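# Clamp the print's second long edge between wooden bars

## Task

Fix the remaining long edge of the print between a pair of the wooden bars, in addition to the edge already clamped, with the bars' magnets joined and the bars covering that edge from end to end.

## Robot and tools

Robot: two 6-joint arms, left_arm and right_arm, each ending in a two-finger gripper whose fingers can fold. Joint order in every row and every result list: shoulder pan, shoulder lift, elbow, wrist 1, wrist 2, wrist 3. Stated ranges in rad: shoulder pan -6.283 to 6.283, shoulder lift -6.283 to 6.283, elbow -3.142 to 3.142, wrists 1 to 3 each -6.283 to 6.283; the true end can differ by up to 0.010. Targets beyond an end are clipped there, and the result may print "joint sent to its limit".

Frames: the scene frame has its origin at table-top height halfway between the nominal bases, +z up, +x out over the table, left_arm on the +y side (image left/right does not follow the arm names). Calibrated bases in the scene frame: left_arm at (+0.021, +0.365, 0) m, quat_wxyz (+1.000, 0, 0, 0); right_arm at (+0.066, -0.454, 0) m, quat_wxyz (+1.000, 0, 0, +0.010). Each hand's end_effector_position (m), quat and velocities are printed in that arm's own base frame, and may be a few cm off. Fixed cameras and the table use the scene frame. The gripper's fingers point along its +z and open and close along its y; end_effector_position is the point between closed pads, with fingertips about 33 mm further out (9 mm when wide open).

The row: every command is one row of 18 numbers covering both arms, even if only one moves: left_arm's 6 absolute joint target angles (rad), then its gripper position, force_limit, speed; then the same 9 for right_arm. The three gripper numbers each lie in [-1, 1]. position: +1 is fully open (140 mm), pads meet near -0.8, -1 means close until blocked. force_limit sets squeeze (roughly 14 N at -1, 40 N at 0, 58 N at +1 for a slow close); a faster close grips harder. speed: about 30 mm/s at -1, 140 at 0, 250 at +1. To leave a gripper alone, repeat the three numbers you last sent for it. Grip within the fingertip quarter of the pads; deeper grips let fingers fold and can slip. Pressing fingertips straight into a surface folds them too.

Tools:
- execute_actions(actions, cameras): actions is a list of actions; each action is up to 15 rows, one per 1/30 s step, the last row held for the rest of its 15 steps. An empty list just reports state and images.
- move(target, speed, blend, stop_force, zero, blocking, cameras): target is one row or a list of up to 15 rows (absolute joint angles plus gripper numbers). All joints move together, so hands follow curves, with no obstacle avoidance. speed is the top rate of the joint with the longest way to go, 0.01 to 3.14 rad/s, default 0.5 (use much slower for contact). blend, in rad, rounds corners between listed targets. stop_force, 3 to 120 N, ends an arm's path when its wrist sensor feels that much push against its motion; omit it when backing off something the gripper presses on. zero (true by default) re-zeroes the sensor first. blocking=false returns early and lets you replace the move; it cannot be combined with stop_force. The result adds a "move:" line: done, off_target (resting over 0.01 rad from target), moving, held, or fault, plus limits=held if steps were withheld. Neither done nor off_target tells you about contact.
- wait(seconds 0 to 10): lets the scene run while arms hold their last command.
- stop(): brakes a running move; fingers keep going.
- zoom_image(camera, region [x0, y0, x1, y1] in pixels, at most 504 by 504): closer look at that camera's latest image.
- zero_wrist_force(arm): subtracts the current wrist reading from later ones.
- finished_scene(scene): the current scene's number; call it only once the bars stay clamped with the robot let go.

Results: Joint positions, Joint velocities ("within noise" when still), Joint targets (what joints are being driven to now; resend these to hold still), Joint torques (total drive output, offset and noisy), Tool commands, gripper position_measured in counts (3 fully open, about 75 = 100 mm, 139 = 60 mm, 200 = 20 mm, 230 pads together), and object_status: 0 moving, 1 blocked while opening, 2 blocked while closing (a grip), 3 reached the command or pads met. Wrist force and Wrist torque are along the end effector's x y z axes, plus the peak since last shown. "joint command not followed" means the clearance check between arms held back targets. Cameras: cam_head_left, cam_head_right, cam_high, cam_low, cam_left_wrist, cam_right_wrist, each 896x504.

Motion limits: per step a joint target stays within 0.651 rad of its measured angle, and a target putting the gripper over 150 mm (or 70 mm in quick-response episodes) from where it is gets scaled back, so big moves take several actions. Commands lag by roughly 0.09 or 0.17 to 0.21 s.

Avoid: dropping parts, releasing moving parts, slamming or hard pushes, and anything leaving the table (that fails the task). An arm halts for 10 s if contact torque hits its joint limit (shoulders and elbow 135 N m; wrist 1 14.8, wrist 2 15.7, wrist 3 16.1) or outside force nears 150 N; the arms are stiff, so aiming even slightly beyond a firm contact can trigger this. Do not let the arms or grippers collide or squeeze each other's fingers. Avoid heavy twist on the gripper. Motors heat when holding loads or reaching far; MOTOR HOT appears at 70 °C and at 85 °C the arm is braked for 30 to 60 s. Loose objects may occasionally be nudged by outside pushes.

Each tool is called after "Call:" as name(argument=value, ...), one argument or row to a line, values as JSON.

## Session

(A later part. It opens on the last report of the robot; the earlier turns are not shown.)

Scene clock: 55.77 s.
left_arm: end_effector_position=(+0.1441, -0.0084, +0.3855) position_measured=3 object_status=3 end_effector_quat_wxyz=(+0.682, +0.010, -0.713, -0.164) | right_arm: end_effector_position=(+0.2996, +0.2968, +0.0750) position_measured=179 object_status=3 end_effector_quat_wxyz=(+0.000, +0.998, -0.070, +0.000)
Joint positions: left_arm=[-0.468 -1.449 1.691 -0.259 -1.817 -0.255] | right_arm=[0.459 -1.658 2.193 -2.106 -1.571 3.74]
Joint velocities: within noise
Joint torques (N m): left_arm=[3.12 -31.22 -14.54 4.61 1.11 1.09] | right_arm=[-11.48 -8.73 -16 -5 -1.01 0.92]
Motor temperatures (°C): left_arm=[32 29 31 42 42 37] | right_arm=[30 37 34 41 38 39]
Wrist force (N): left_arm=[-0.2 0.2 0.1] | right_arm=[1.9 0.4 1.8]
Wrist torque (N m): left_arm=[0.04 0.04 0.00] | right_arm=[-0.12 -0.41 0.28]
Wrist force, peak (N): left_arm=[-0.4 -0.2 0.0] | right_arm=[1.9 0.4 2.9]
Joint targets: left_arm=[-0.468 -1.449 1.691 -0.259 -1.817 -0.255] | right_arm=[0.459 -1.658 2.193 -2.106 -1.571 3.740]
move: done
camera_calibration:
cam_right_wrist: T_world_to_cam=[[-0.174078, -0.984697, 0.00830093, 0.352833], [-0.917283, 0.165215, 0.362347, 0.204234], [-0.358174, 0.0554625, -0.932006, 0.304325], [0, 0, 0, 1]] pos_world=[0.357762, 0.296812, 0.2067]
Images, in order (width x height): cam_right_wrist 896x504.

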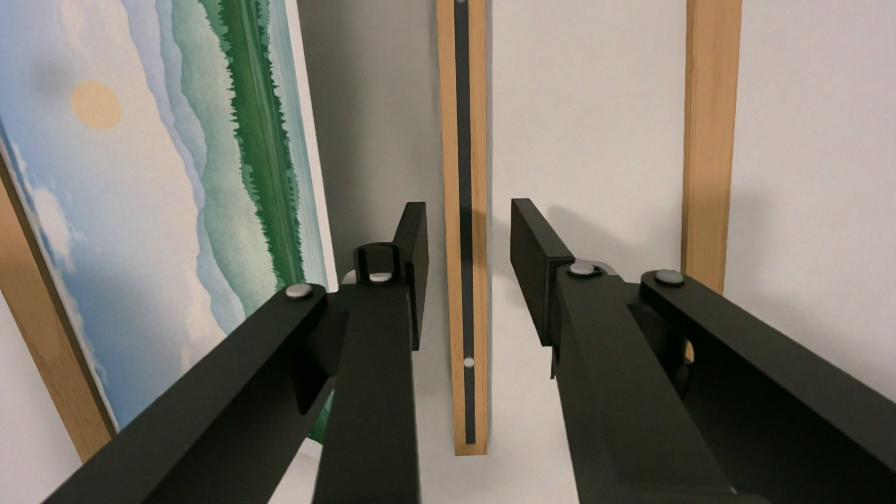

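Call:
move(
  target=[
    [-0.468,-1.449,1.691,-0.259,-1.817,-0.255,1,1,1,0.3869,-1.7279,2.2518,-2.0947,-1.571,5.239,-0.4,-0.5,-1],
    [-0.468,-1.449,1.691,-0.259,-1.817,-0.255,1,1,1,0.3869,-1.6588,2.3169,-2.2289,-1.571,5.239,0,-0.5,-1],
  ],
  speed=[0.6,0.1],
  cameras=["cam_right_wrist"],
)

Scene clock: 63.90 s.
left_arm: end_effector_position=(+0.1441, -0.0084, +0.3855) position_measured=3 object_status=3 end_effector_quat_wxyz=(+0.682, +0.010, -0.713, -0.164) | right_arm: end_effector_position=(+0.2948, +0.2640, +0.0349) position_measured=129 object_status=0 end_effector_quat_wxyz=(+0.000, -0.656, +0.755, +0.000)
Joint positions: left_arm=[-0.468 -1.449 1.691 -0.259 -1.817 -0.255] | right_arm=[0.387 -1.659 2.317 -2.229 -1.571 5.239]
Joint velocities: within noise
Joint torques (N m): left_arm=[0.58 -30.76 -16.15 4.53 1.22 1.02] | right_arm=[8.47 -24.02 -29.58 -1.6 -0.62 1.15]
Motor temperatures (°C): left_arm=[32 29 31 42 42 37] | right_arm=[30 37 34 41 38 39]
Wrist force (N): left_arm=[0.0 0.3 0.3] | right_arm=[1.8 0.1 2.0]
Wrist torque (N m): left_arm=[0.06 0.01 0.01] | right_arm=[-0.16 -0.38 0.27]
Wrist force, peak (N): left_arm=[-0.6 0.2 0.2] | right_arm=[3.0 1.5 -5.4]
Joint targets: left_arm=[-0.468 -1.449 1.691 -0.259 -1.817 -0.255] | right_arm=[0.387 -1.659 2.317 -2.229 -1.571 5.239]
move: done
camera_calibration:
cam_right_wrist: T_world_to_cam=[[-0.984614, 0.174552, 0.00818473, 0.252982], [0.165605, 0.917148, 0.362512, -0.298001], [0.0557707, 0.35829, -0.931943, 0.0650699], [0, 0, 0, 1]] pos_world=[0.294811, 0.205838, 0.1666]
Images, in order (width x height): cam_right_wrist 896x504.

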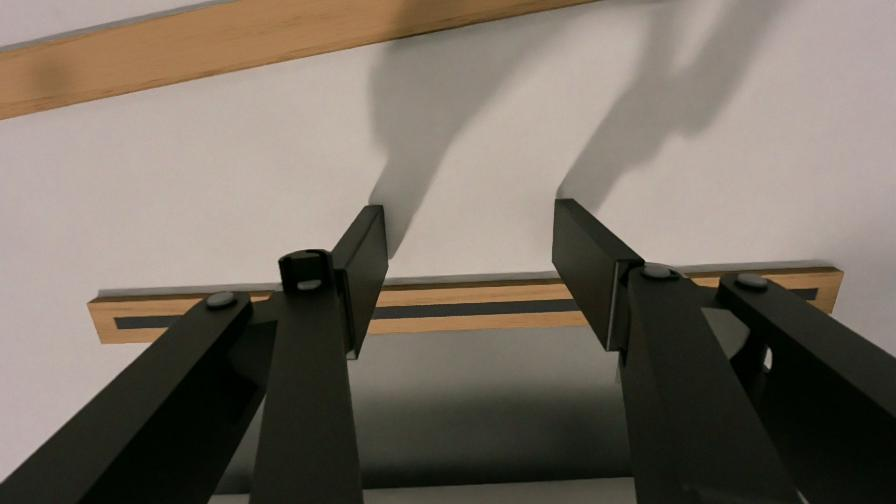

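Call:
move(
  target=[-0.468,-1.449,1.691,-0.259,-1.817,-0.255,1,1,1,0.4592,-1.5914,2.2541,-2.2335,-1.571,5.311,0,-0.5,-1],
  speed=0.05,
  cameras=["cam_right_wrist","cam_head_left"],
)

Scene clock: 66.97 s.
left_arm: end_effector_position=(+0.1441, -0.0084, +0.3855) position_measured=3 object_status=3 end_effector_quat_wxyz=(+0.682, +0.010, -0.713, -0.164) | right_arm: end_effector_position=(+0.2996, +0.2970, +0.0350) position_measured=129 object_status=3 end_effector_quat_wxyz=(+0.000, -0.656, +0.755, +0.000) end_effector_velocity=(+0.000, -0.001, +0.000) end_effector_angular_velocity=(+0.000, -0.001, +0.003)
Joint positions: left_arm=[-0.468 -1.449 1.691 -0.259 -1.817 -0.255] | right_arm=[0.46 -1.591 2.254 -2.234 -1.571 5.311]
Joint velocities: left_arm=[within noise] | right_arm=[-0.001 -0.003 0.002 0 0 -0.005]
Joint torques (N m): left_arm=[1.31 -31.42 -16.2 4.38 1.08 1.01] | right_arm=[-13.37 -28.04 -12.81 -5.08 -0.48 -1.3]
Motor temperatures (°C): left_arm=[32 29 31 42 42 37] | right_arm=[30 37 34 41 38 39]
Wrist force (N): left_arm=[-0.2 0.2 0.0] | right_arm=[1.9 0.2 2.3]
Wrist torque (N m): left_arm=[0.04 0.03 0.01] | right_arm=[-0.15 -0.41 0.26]
Wrist force, peak (N): left_arm=[-0.6 0.3 -0.3] | right_arm=[1.9 0.3 2.4]
Joint targets: left_arm=[-0.468 -1.449 1.691 -0.259 -1.817 -0.255] | right_arm=[0.459 -1.591 2.254 -2.234 -1.571 5.311]
move: done
camera_calibration:
cam_right_wrist: T_world_to_cam=[[-0.984685, 0.174155, 0.00813885, 0.252188], [0.16522, 0.917223, 0.362497, -0.328923], [0.0556656, 0.35829, -0.931949, 0.0531346], [0, 0, 0, 1]] pos_world=[0.299713, 0.238739, 0.1667]
Images, in order (width x height): cam_head_left 896x504, cam_right_wrist 896x504.

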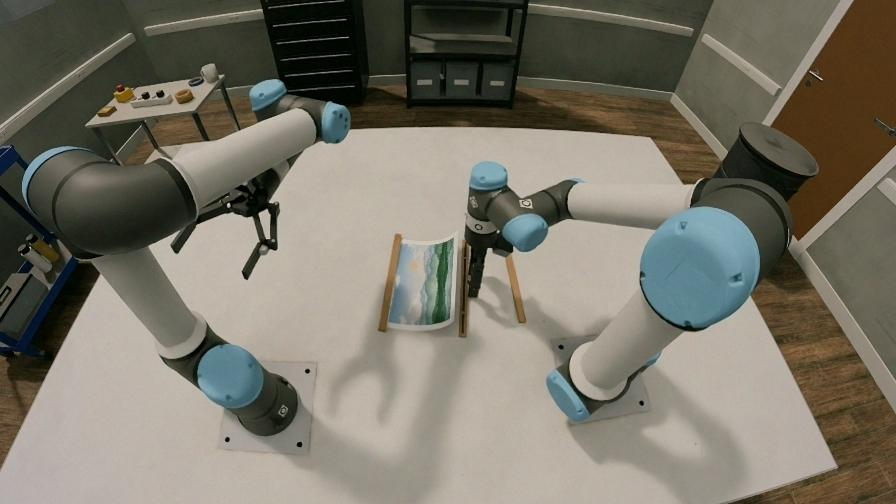

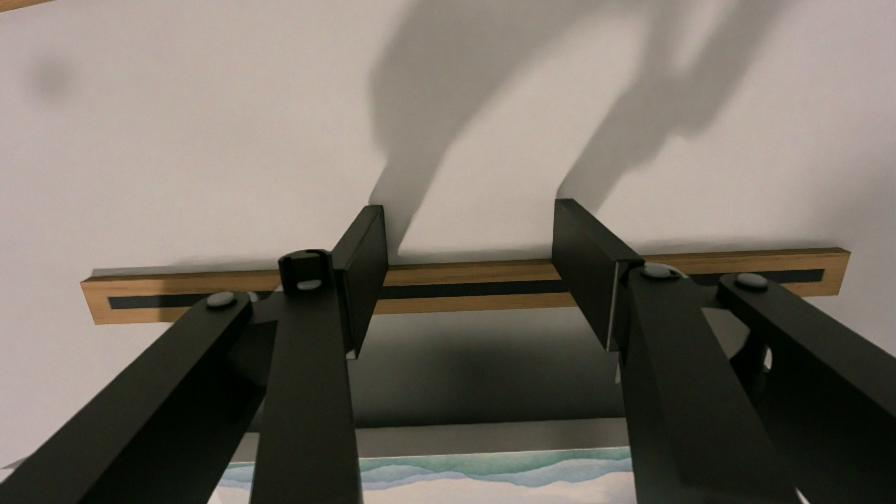

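Call:
move(
  target=[-0.468,-1.449,1.691,-0.259,-1.817,-0.255,1,1,1,0.4852,-1.5651,2.2281,-2.2338,-1.571,5.337,0,-0.5,-1],
  speed=0.04,
  cameras=["cam_right_wrist"],
)

Scene clock: 69.53 s.
left_arm: end_effector_position=(+0.1441, -0.0084, +0.3855) position_measured=3 object_status=3 end_effector_quat_wxyz=(+0.682, +0.010, -0.713, -0.164) | right_arm: end_effector_position=(+0.3016, +0.3098, +0.0350) position_measured=129 object_status=3 end_effector_quat_wxyz=(+0.000, -0.656, +0.755, +0.000)
Joint positions: left_arm=[-0.468 -1.449 1.691 -0.259 -1.817 -0.255] | right_arm=[0.486 -1.565 2.228 -2.234 -1.571 5.337]
Joint velocities: within noise
Joint torques (N m): left_arm=[0.03 -30.85 -16.35 4.28 1.21 1.09] | right_arm=[-11.93 -29.27 -12.99 -5.66 -0.36 -1.19]
Motor temperatures (°C): left_arm=[32 29 31 42 42 37] | right_arm=[30 37 34 41 38 39]
Wrist force (N): left_arm=[-0.2 0.1 0.2] | right_arm=[2.1 0.2 1.9]
Wrist torque (N m): left_arm=[0.02 0.06 0.01] | right_arm=[-0.15 -0.43 0.26]
Wrist force, peak (N): left_arm=[-0.3 0.0 0.6] | right_arm=[2.3 0.2 2.2]
Joint targets: left_arm=[-0.468 -1.449 1.691 -0.259 -1.817 -0.255] | right_arm=[0.485 -1.565 2.228 -2.234 -1.571 5.337]
move: done
camera_calibration:
cam_right_wrist: T_world_to_cam=[[-0.984685, 0.174155, 0.00813885, 0.251911], [0.16522, 0.917223, 0.362497, -0.341086], [0.0556656, 0.35829, -0.931949, 0.0484014], [0, 0, 0, 1]] pos_world=[0.301713, 0.251639, 0.1667]
Images, in order (width x height): cam_right_wrist 896x504.

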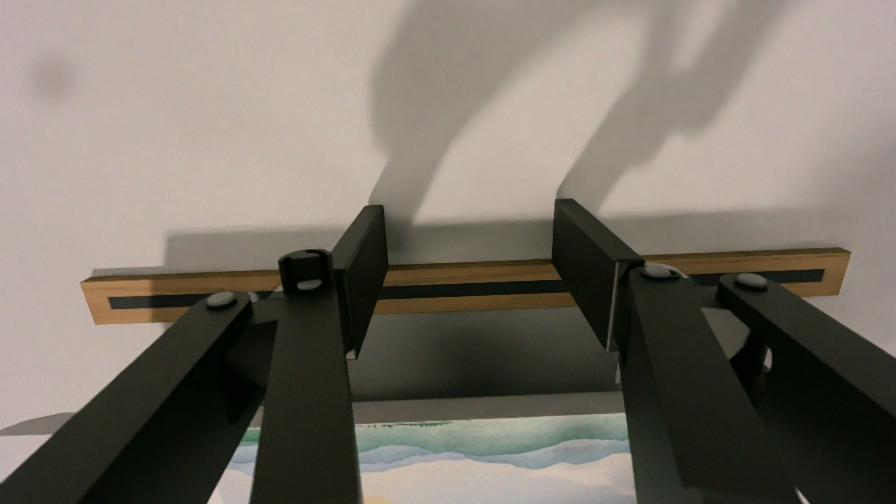

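Call:
move(
  target=[
    [-0.468,-1.449,1.691,-0.259,-1.817,-0.255,1,1,1,0.4592,-1.5914,2.2541,-2.2335,-1.571,5.311,0,-0.5,-1],
    [-0.468,-1.449,1.691,-0.259,-1.817,-0.255,1,1,1,0.4592,-1.6582,2.1929,-2.1055,-1.571,5.311,0,-0.5,-1],
    [-0.468,-1.449,1.691,-0.259,-1.817,-0.255,1,1,1,0.1323,-1.8522,2.1893,-1.9079,-1.571,3.274,0,-0.5,-1],
  ],
  speed=[0.06,0.2,0.7],
  cameras=["cam_right_wrist"],
)

Scene clock: 75.97 s.
left_arm: end_effector_position=(+0.1441, -0.0084, +0.3855) position_measured=3 object_status=3 end_effector_quat_wxyz=(+0.682, +0.010, -0.713, -0.164) | right_arm: end_effector_position=(+0.3312, +0.1784, +0.1300) position_measured=129 object_status=3 end_effector_quat_wxyz=(+0.000, +1.000, +0.000, +0.000)
Joint positions: left_arm=[-0.468 -1.449 1.691 -0.259 -1.817 -0.255] | right_arm=[0.132 -1.852 2.189 -1.908 -1.571 3.274]
Joint velocities: within noise
Joint torques (N m): left_arm=[-1.25 -30.66 -17.22 4.26 1.1 0.9] | right_arm=[15.59 -1 -32.07 -5.68 -0.15 -1.41]
Motor temperatures (°C): left_arm=[32 29 31 42 42 37] | right_arm=[30 37 34 41 38 39]
Wrist force (N): left_arm=[-0.2 0.0 0.1] | right_arm=[1.9 0.5 2.0]
Wrist torque (N m): left_arm=[0.00 0.04 0.01] | right_arm=[-0.09 -0.41 0.27]
Wrist force, peak (N): left_arm=[-0.5 -0.3 0.6] | right_arm=[2.5 0.6 3.1]
Joint targets: left_arm=[-0.468 -1.449 1.691 -0.259 -1.817 -0.255] | right_arm=[0.132 -1.852 2.189 -1.908 -1.571 3.274]
move: done
camera_calibration:
cam_right_wrist: T_world_to_cam=[[-0.0361719, -0.999309, 0.00849644, 0.198259], [-0.931245, 0.0367905, 0.362532, 0.260302], [-0.362595, 0.00520121, -0.931932, 0.383881], [0, 0, 0, 1]] pos_world=[0.388769, 0.186549, 0.261699]
Images, in order (width x height): cam_right_wrist 896x504.

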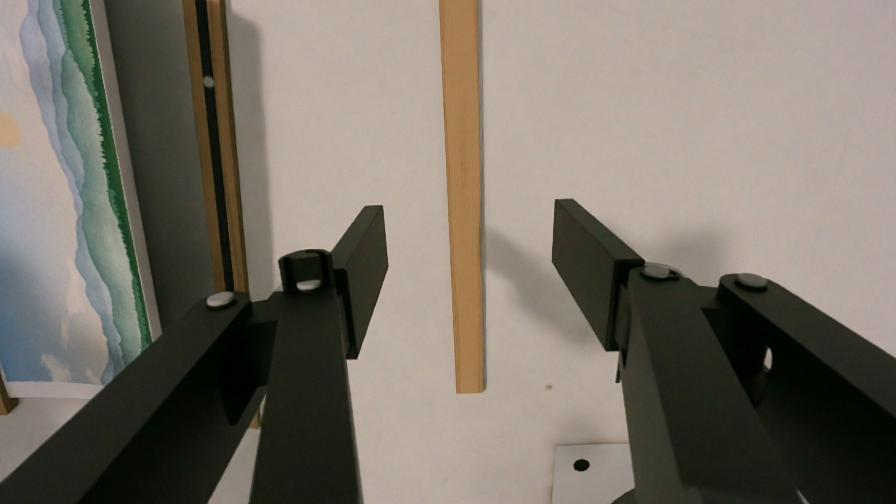

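Call:
move(
  target=[-0.468,-1.449,1.691,-0.259,-1.817,-0.255,1,1,1,0.1323,-1.7141,2.3616,-2.2183,-1.571,3.274,0,-0.5,-1],
  speed=0.12,
  stop_force=6,
  cameras=[],
)

Call:
move(
  target=[
    [-0.468,-1.449,1.691,-0.259,-1.817,-0.255,1,1,1,0.1323,-1.7141,2.3616,-2.2183,-1.571,3.274,-1,-0.1,-1],
    [-0.468,-1.449,1.691,-0.259,-1.817,-0.255,1,1,1,0.1323,-1.8522,2.1893,-1.9079,-1.571,3.274,-1,-0.1,-1],
  ],
  speed=0.15,
  cameras=["cam_right_wrist","cam_low"],
)

Call:
zoom_image(
  camera="cam_low",
  region=[340, 180, 520, 290],
)

Scene clock: 80.50 s.
left_arm: end_effector_position=(+0.1441, -0.0084, +0.3855) position_measured=3 object_status=3 end_effector_quat_wxyz=(+0.682, +0.010, -0.713, -0.164) | right_arm: end_effector_position=(+0.3312, +0.1785, +0.0354) position_measured=129 object_status=3 end_effector_quat_wxyz=(+0.000, +1.000, +0.000, +0.000)
Joint positions: left_arm=[-0.468 -1.449 1.691 -0.259 -1.817 -0.255] | right_arm=[0.132 -1.714 2.362 -2.218 -1.571 3.274]
Joint velocities: within noise
Joint torques (N m): left_arm=[-1.7 -31.68 -17.47 4.14 1.05 0.73] | right_arm=[11.33 -21.65 -29.17 0.01 0.2 -1.27]
Motor temperatures (°C): left_arm=[32 29 31 42 42 37] | right_arm=[30 37 34 41 38 39]
Wrist force (N): left_arm=[-0.2 -0.1 0.1] | right_arm=[2.0 0.3 2.0]
Wrist torque (N m): left_arm=[-0.02 0.04 0.01] | right_arm=[-0.13 -0.44 0.27]
Wrist force, peak (N): left_arm=[-0.3 0.1 0.5] | right_arm=[1.8 0.3 2.8]
Joint targets: left_arm=[-0.468 -1.449 1.691 -0.259 -1.817 -0.255] | right_arm=[0.132 -1.714 2.362 -2.218 -1.571 3.274]
move: done
No camera images: "cameras" was empty.

Scene clock: 84.70 s.
left_arm: end_effector_position=(+0.1441, -0.0084, +0.3855) position_measured=3 object_status=3 end_effector_quat_wxyz=(+0.682, +0.010, -0.713, -0.164) | right_arm: end_effector_position=(+0.3312, +0.1785, +0.1300) position_measured=201 object_status=2 end_effector_quat_wxyz=(+0.000, +1.000, +0.000, +0.000)
Joint positions: left_arm=[-0.468 -1.449 1.691 -0.259 -1.817 -0.255] | right_arm=[0.132 -1.852 2.189 -1.908 -1.571 3.274]
Joint velocities: within noise
Joint torques (N m): left_arm=[-2.87 -31.26 -18.18 4.02 1.16 0.63] | right_arm=[10.02 -0.99 -17.77 -5.76 0.12 -1.07]
Motor temperatures (°C): left_arm=[32 29 31 42 42 37] | right_arm=[30 37 34 41 38 39]
Wrist force (N): left_arm=[-0.3 -0.2 0.3] | right_arm=[2.0 0.4 2.3]
Wrist torque (N m): left_arm=[-0.05 0.07 0.01] | right_arm=[-0.09 -0.42 0.28]
Wrist force, peak (N): left_arm=[-0.4 0.3 0.4] | right_arm=[-1.0 0.7 -6.2]
Joint targets: left_arm=[-0.468 -1.449 1.691 -0.259 -1.817 -0.255] | right_arm=[0.132 -1.852 2.189 -1.908 -1.571 3.274]
move: done
camera_calibration:
cam_right_wrist: T_world_to_cam=[[-0.0358583, -0.999321, 0.00848151, 0.198245], [-0.931292, 0.0364934, 0.362442, 0.260395], [-0.362505, 0.00509779, -0.931968, 0.383875], [0, 0, 0, 1]] pos_world=[0.388769, 0.18665, 0.2617]
Images, in order (width x height): cam_low 896x504, cam_right_wrist 896x504.

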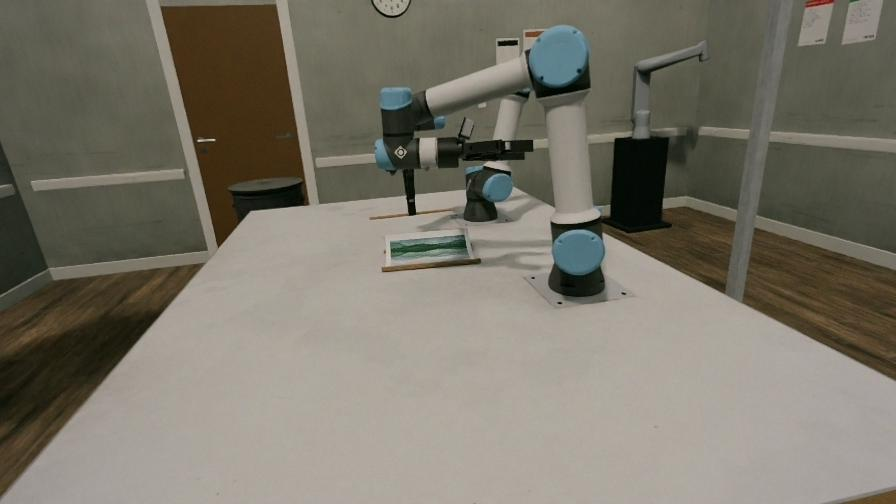

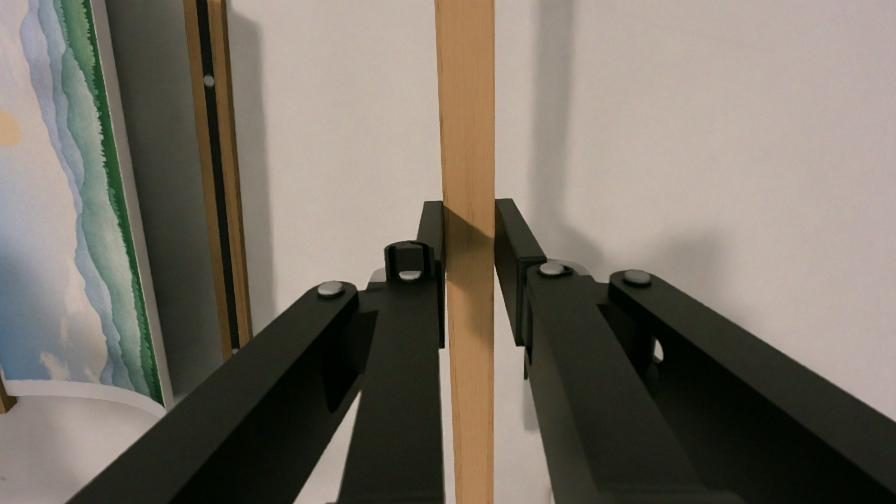

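Scaled by 2.800 from the camera's 896x504 image, which has a finer 1280x720 frame.

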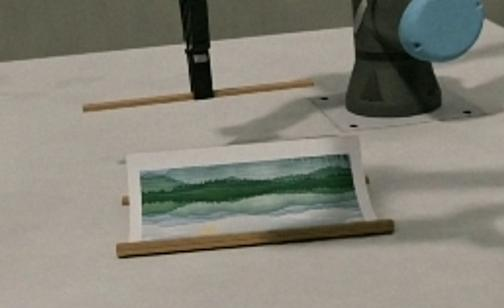

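Call:
move(
  target=[-0.468,-1.449,1.691,-0.259,-1.817,-0.255,1,1,1,0.5750,-1.5747,1.9848,-1.9809,-1.571,3.856,-1,-0.1,-1],
  speed=0.3,
  cameras=["cam_right_wrist"],
)

Call:
move(
  target=[-0.468,-1.449,1.691,-0.259,-1.817,-0.255,1,1,1,0.5548,-1.5376,2.0913,-2.1245,-1.571,3.836,-1,-0.1,-1],
  speed=0.08,
  cameras=["cam_right_wrist","cam_low","cam_high"],
)

Call:
zoom_image(
  camera="cam_high",
  region=[330, 200, 480, 310],
)

Scene clock: 89.47 s.
left_arm: end_effector_position=(+0.1441, -0.0084, +0.3855) position_measured=3 object_status=3 end_effector_quat_wxyz=(+0.682, +0.010, -0.713, -0.164) | right_arm: end_effector_position=(+0.3117, +0.3608, +0.1200) position_measured=201 object_status=2 end_effector_quat_wxyz=(+0.000, +0.998, -0.070, +0.000)
Joint positions: left_arm=[-0.468 -1.449 1.691 -0.259 -1.817 -0.255] | right_arm=[0.575 -1.575 1.985 -1.981 -1.571 3.856]
Joint velocities: within noise
Joint torques (N m): left_arm=[-3.23 -31.52 -17.63 3.73 1.11 0.62] | right_arm=[-8.18 -27.85 -16.61 0.23 0.45 0.77]
Motor temperatures (°C): left_arm=[32 29 31 42 42 37] | right_arm=[30 37 34 41 38 39]
Wrist force (N): left_arm=[-0.3 0.0 0.1] | right_arm=[1.6 0.5 2.1]
Wrist torque (N m): left_arm=[0.00 0.06 0.01] | right_arm=[-0.08 -0.37 0.28]
Wrist force, peak (N): left_arm=[-0.4 0.1 0.5] | right_arm=[1.8 1.6 2.4]
Joint targets: left_arm=[-0.468 -1.449 1.691 -0.259 -1.817 -0.255] | right_arm=[0.575 -1.575 1.985 -1.981 -1.571 3.856]
move: done
camera_calibration:
cam_right_wrist: T_world_to_cam=[[-0.173987, -0.984713, 0.00826642, 0.417666], [-0.917301, 0.165118, 0.362348, 0.188478], [-0.358173, 0.0554611, -0.932006, 0.347044], [0, 0, 0, 1]] pos_world=[0.369862, 0.360913, 0.2517]
Images, in order (width x height): cam_right_wrist 896x504.

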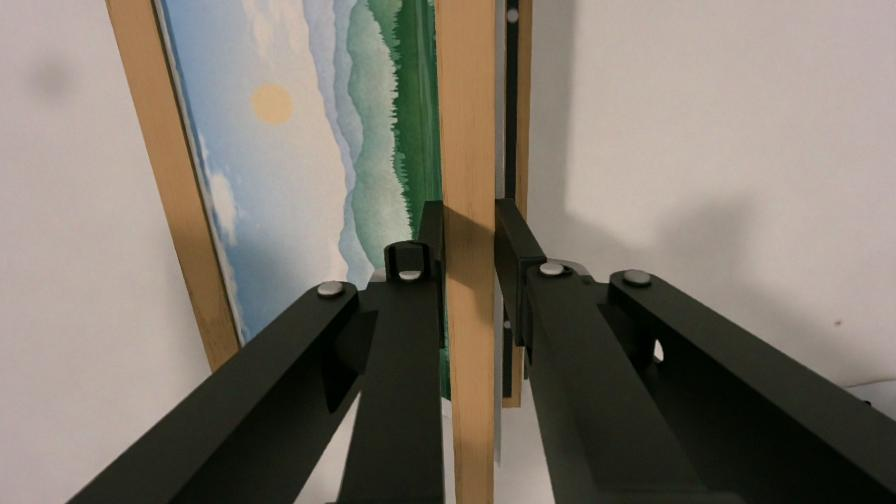

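Scene clock: 91.57 s.
left_arm: end_effector_position=(+0.1441, -0.0084, +0.3855) position_measured=3 object_status=3 end_effector_quat_wxyz=(+0.682, +0.010, -0.713, -0.164) | right_arm: end_effector_position=(+0.3101, +0.3489, +0.0698) position_measured=201 object_status=2 end_effector_quat_wxyz=(+0.000, +0.998, -0.070, +0.000) end_effector_velocity=(+0.000, -0.001, +0.001) end_effector_angular_velocity=(-0.001, +0.003, -0.002)
Joint positions: left_arm=[-0.468 -1.449 1.691 -0.259 -1.817 -0.255] | right_arm=[0.555 -1.537 2.092 -2.125 -1.571 3.836]
Joint velocities: left_arm=[within noise] | right_arm=[-0.002 0 -0.002 0.006 0 0]
Joint torques (N m): left_arm=[-4.24 -30.75 -18.19 3.89 1.1 0.67] | right_arm=[-2.85 -28.29 -31.89 0.31 0.59 0.06]
Motor temperatures (°C): left_arm=[32 29 31 42 42 37] | right_arm=[30 37 34 41 38 39]
Wrist force (N): left_arm=[-0.3 0.0 0.2] | right_arm=[1.8 0.3 1.9]
Wrist torque (N m): left_arm=[0.00 0.07 0.00] | right_arm=[-0.12 -0.39 0.27]
Wrist force, peak (N): left_arm=[-0.5 0.1 -0.4] | right_arm=[1.9 0.4 2.7]
Joint targets: left_arm=[-0.468 -1.449 1.691 -0.259 -1.817 -0.255] | right_arm=[0.555 -1.538 2.091 -2.125 -1.571 3.836]
move: done
camera_calibration:
cam_right_wrist: T_world_to_cam=[[-0.174459, -0.984628, 0.00848385, 0.406101], [-0.917129, 0.165624, 0.362552, 0.206993], [-0.358384, 0.0554698, -0.931925, 0.300443], [0, 0, 0, 1]] pos_world=[0.368361, 0.34891, 0.201499]
Images, in order (width x height): cam_high 896x504, cam_low 896x504, cam_right_wrist 896x504.

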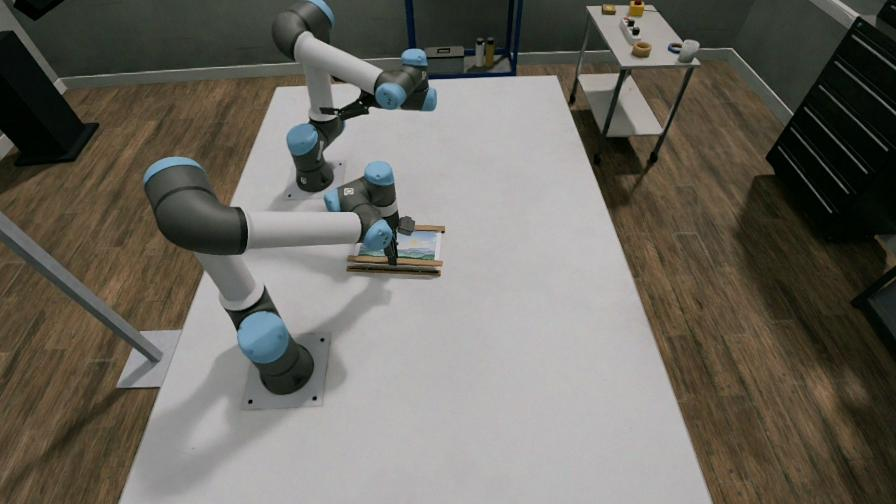

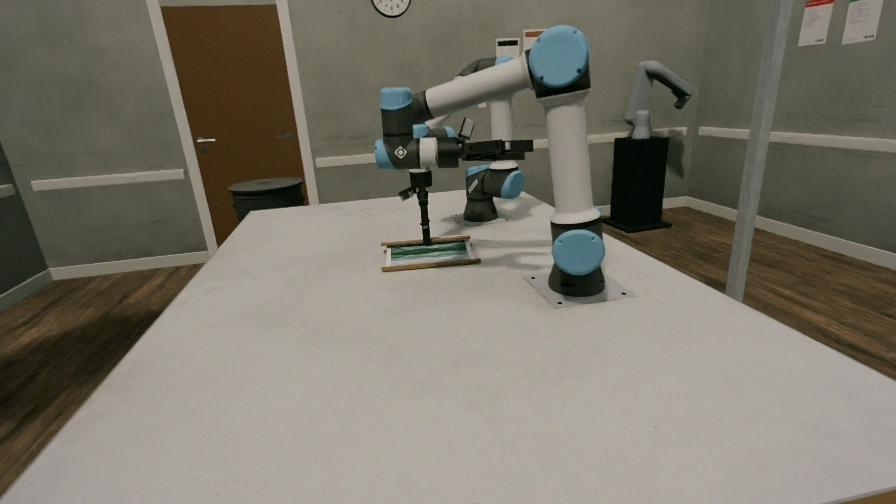

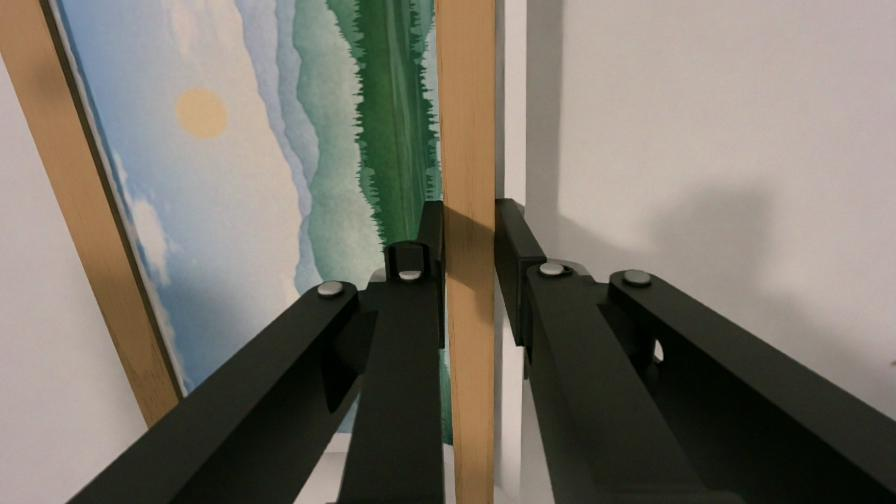

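Scaled by 3.360 from the camera's 896x504 image, which has a finer 1280x720 frame.

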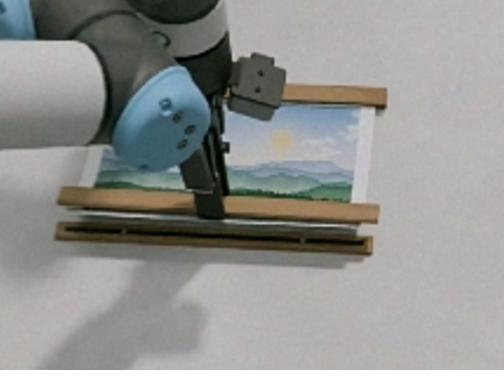

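Call:
move(
  target=[-0.468,-1.449,1.691,-0.259,-1.817,-0.255,1,1,1,0.5373,-1.5223,2.1458,-2.1943,-1.571,3.818,-1,-0.1,-1],
  speed=0.06,
  cameras=["cam_right_wrist","cam_high"],
)

Call:
zoom_image(
  camera="cam_high",
  region=[330, 220, 460, 300],
)

Call:
zoom_image(
  camera="cam_right_wrist",
  region=[400, 0, 600, 504],
)

Scene clock: 93.63 s.
left_arm: end_effector_position=(+0.1441, -0.0084, +0.3855) position_measured=3 object_status=3 end_effector_quat_wxyz=(+0.682, +0.010, -0.713, -0.164) | right_arm: end_effector_position=(+0.3087, +0.3389, +0.0467) position_measured=201 object_status=2 end_effector_quat_wxyz=(+0.000, +0.998, -0.069, +0.000)
Joint positions: left_arm=[-0.468 -1.449 1.691 -0.259 -1.817 -0.255] | right_arm=[0.537 -1.522 2.146 -2.195 -1.571 3.818]
Joint velocities: within noise
Joint torques (N m): left_arm=[-4.53 -31.23 -17.91 3.86 1.19 0.44] | right_arm=[-0.83 -22.63 -30.46 0.06 0.78 0.12]
Motor temperatures (°C): left_arm=[32 29 31 42 42 37] | right_arm=[30 36 34 41 38 39]
Wrist force (N): left_arm=[-0.1 0.0 0.3] | right_arm=[1.9 0.3 2.1]
Wrist torque (N m): left_arm=[0.00 0.03 0.01] | right_arm=[-0.11 -0.43 0.25]
Wrist force, peak (N): left_arm=[-0.6 0.0 0.0] | right_arm=[2.0 0.4 2.5]
Joint targets: left_arm=[-0.468 -1.449 1.691 -0.259 -1.817 -0.255] | right_arm=[0.537 -1.522 2.146 -2.194 -1.571 3.818]
move: done
camera_calibration:
cam_right_wrist: T_world_to_cam=[[-0.173946, -0.98472, 0.00837489, 0.39617], [-0.917261, 0.165113, 0.362451, 0.215963], [-0.358295, 0.055365, -0.931965, 0.278973], [0, 0, 0, 1]] pos_world=[0.366961, 0.339013, 0.1784]
Images, in order (width x height): cam_high 896x504, cam_right_wrist 896x504.

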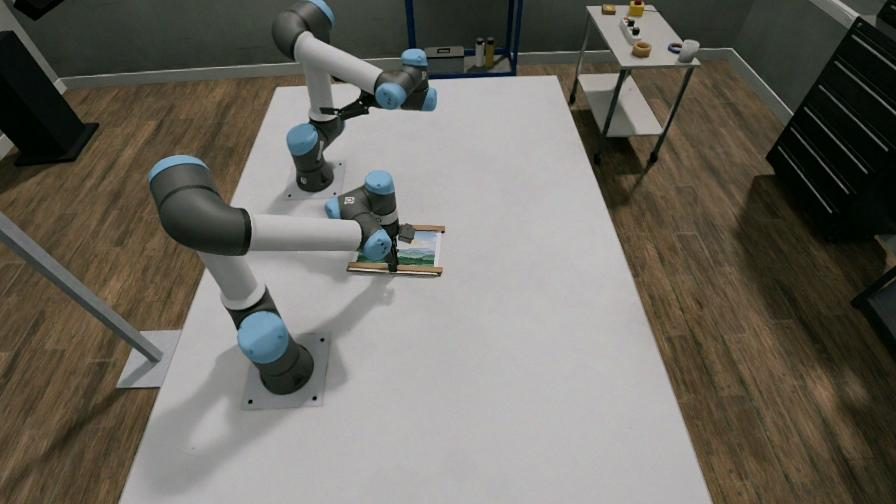

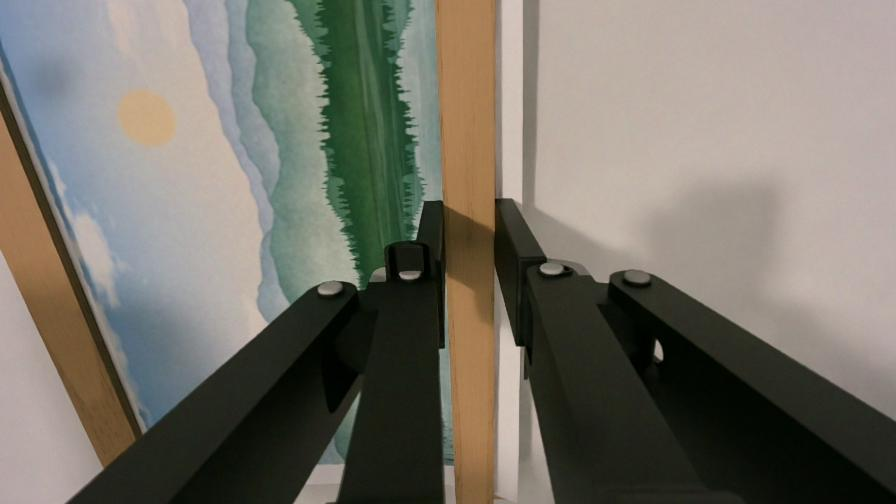

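Scaled by 3.877 from the camera's 896x504 image, which has a finer 1280x720 frame.

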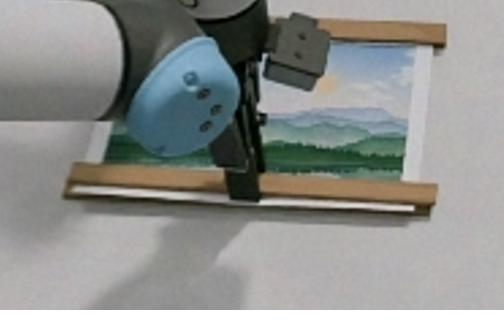

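Scaled by 1.000.

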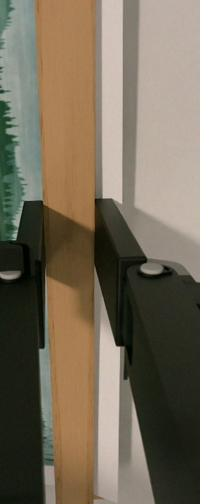

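Call:
move(
  target=[-0.468,-1.449,1.691,-0.259,-1.817,-0.255,1,1,1,0.5230,-1.5292,2.1688,-2.2104,-1.571,3.804,-1,-0.1,-1],
  speed=0.03,
  stop_force=8,
  cameras=["cam_right_wrist","cam_high"],
)

Call:
zoom_image(
  camera="cam_high",
  region=[330, 220, 460, 300],
)

Call:
zoom_image(
  camera="cam_low",
  region=[360, 215, 500, 285],
)

Scene clock: 96.30 s.
left_arm: end_effector_position=(+0.1441, -0.0084, +0.3855) position_measured=3 object_status=3 end_effector_quat_wxyz=(+0.682, +0.010, -0.713, -0.164) | right_arm: end_effector_position=(+0.3078, +0.3312, +0.0419) position_measured=201 object_status=2 end_effector_quat_wxyz=(+0.000, +0.998, -0.070, +0.000)
Joint positions: left_arm=[-0.468 -1.449 1.691 -0.259 -1.817 -0.255] | right_arm=[0.523 -1.529 2.169 -2.21 -1.571 3.804]
Joint velocities: within noise
Joint torques (N m): left_arm=[-4.94 -31.45 -18.72 3.78 1.05 0.62] | right_arm=[11.73 -10.19 -28.58 0.39 0.82 1.25]
Motor temperatures (°C): left_arm=[32 29 31 42 42 37] | right_arm=[30 36 34 41 38 39]
Wrist force (N): left_arm=[-0.3 0.2 -0.1] | right_arm=[0.2 -1.5 -2.6]
Wrist torque (N m): left_arm=[0.03 0.05 0.01] | right_arm=[-0.07 -0.45 0.24]
Wrist force, peak (N): left_arm=[-0.2 0.5 0.3] | right_arm=[-0.9 -2.1 -6.8]
Joint targets: left_arm=[-0.468 -1.449 1.691 -0.259 -1.817 -0.255] | right_arm=[0.523 -1.529 2.169 -2.210 -1.571 3.804]
move: done
camera_calibration:
cam_right_wrist: T_world_to_cam=[[-0.174359, -0.984646, 0.00842685, 0.388471], [-0.917182, 0.165515, 0.362466, 0.217909], [-0.358295, 0.0554704, -0.931959, 0.274538], [0, 0, 0, 1]] pos_world=[0.365962, 0.331211, 0.1736]
Images, in order (width x height): cam_high 896x504, cam_right_wrist 896x504.

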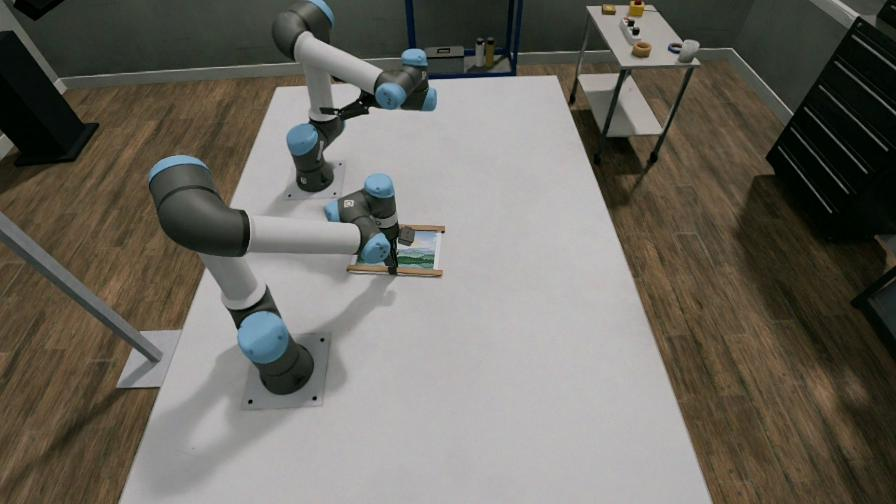

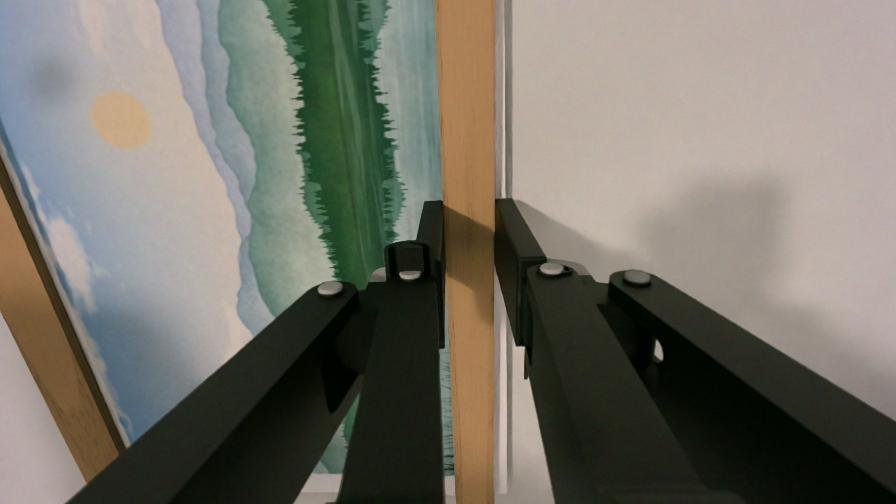

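Scaled by 3.877 from the camera's 896x504 image, which has a finer 1280x720 frame.

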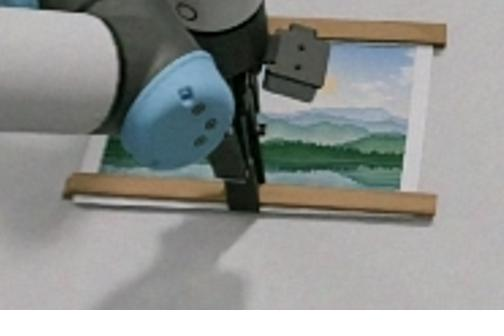

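This scene's latest camera images include none from cam_low. They are from: cam_high, cam_right_wrist. cam_low's image comes with the result of a call that names it in "cameras".

Call:
move(
  target=[-1.193,-1.8589,2.1140,-1.8261,-1.571,-1.073,0,-0.5,-1,0.5230,-1.5292,2.1688,-2.2104,-1.571,3.804,-1,-0.1,-1],
  speed=0.5,
)

Scene clock: 107.07 s.
left_arm: end_effector_position=(+0.2560, -0.2840, +0.1599) position_measured=129 object_status=3 end_effector_quat_wxyz=(+0.000, +0.060, +0.998, +0.000) | right_arm: end_effector_position=(+0.3077, +0.3312, +0.0419) position_measured=201 object_status=2 end_effector_quat_wxyz=(+0.000, +0.998, -0.070, +0.000)
Joint positions: left_arm=[-1.193 -1.859 2.114 -1.826 -1.571 -1.073] | right_arm=[0.523 -1.529 2.169 -2.21 -1.571 3.804]
Joint velocities: within noise
Joint torques (N m): left_arm=[7.86 -0.89 -32.9 -3.95 -1.3 -1.07] | right_arm=[11.81 -10.94 -11.23 -2.02 1.24 0.9]
Motor temperatures (°C): left_arm=[32 29 31 42 42 37] | right_arm=[30 36 34 41 38 39]
Wrist force (N): left_arm=[0.2 1.5 0.6] | right_arm=[0.7 -0.9 -3.9]
Wrist torque (N m): left_arm=[0.61 0.04 -0.10] | right_arm=[-0.08 -0.40 0.26]
Wrist force, peak (N): left_arm=[2.0 2.8 2.6] | right_arm=[0.8 -1.0 -4.2]
Joint targets: left_arm=[-1.193 -1.859 2.114 -1.826 -1.571 -1.073] | right_arm=[0.523 -1.529 2.169 -2.210 -1.571 3.804]
move: done
camera_calibration:
cam_left_wrist: T_world_to_cam=[[0.106679, 0.994235, -0.0108023, 0.268441], [0.954406, -0.099347, 0.281495, -0.305638], [0.278799, -0.0403394, -0.959502, 0.217194], [0, 0, 0, 1]] pos_world=[0.202512, -0.288496, 0.297333]
cam_right_wrist: T_world_to_cam=[[-0.174262, -0.984663, 0.00840865, 0.388544], [-0.917167, 0.165413, 0.362552, 0.217906], [-0.358382, 0.0554668, -0.931926, 0.274559], [0, 0, 0, 1]] pos_world=[0.365961, 0.331311, 0.173599]

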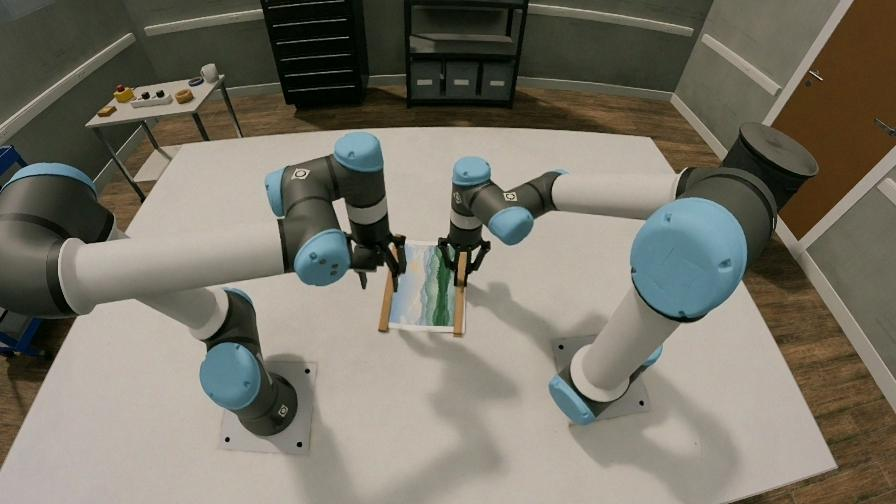

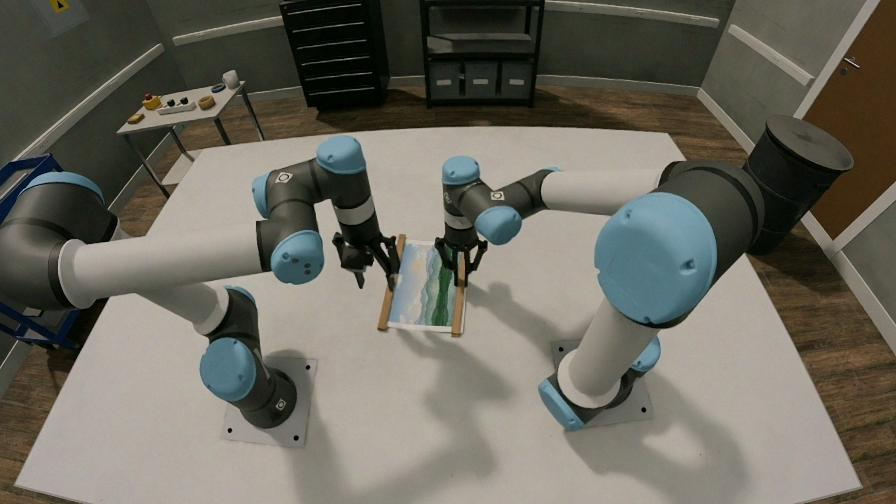

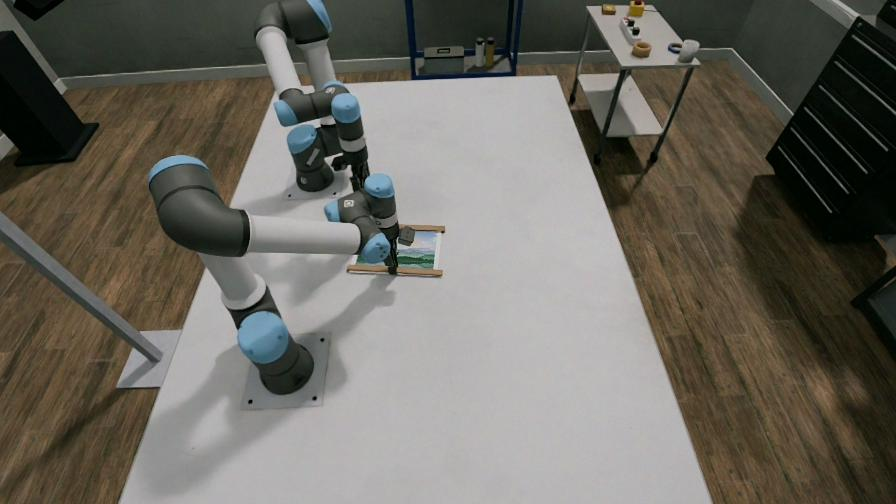

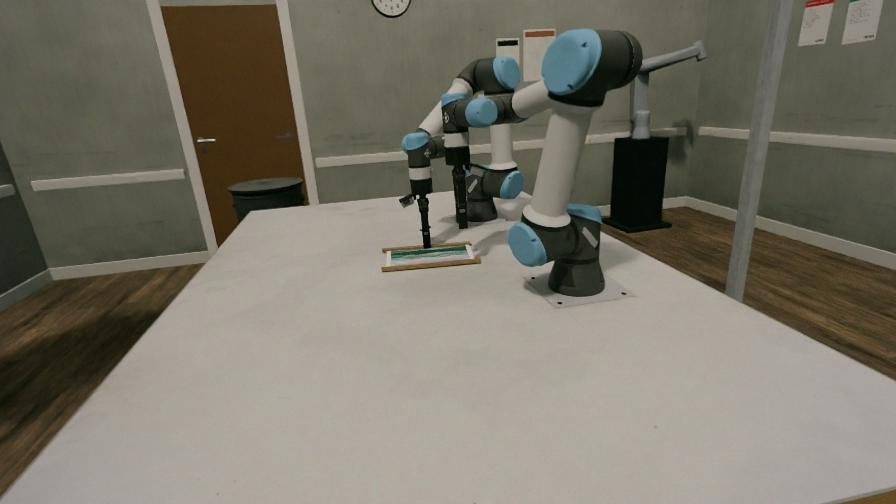

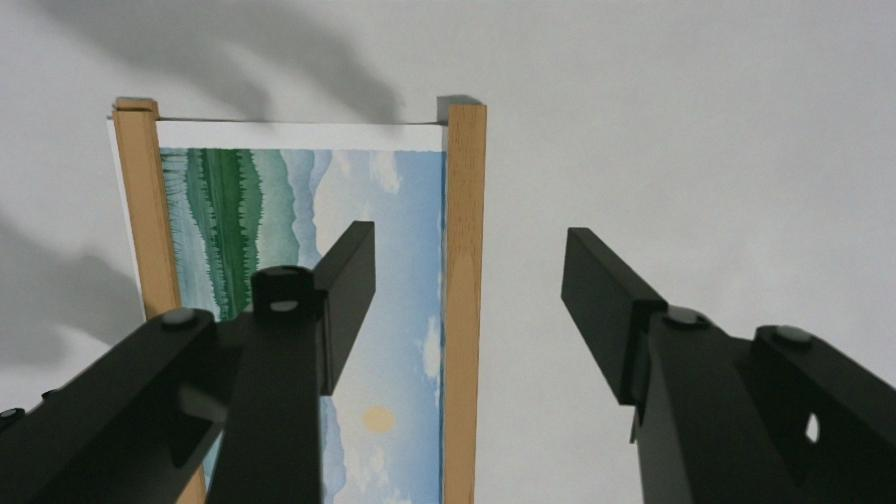

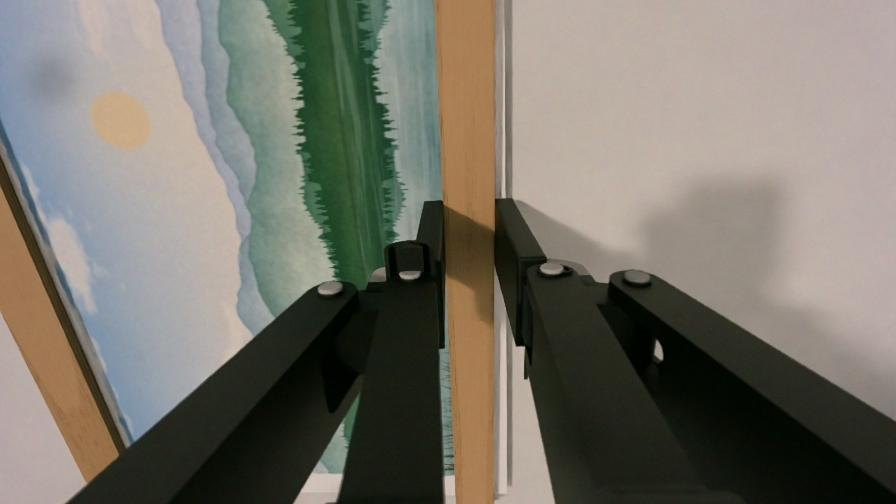

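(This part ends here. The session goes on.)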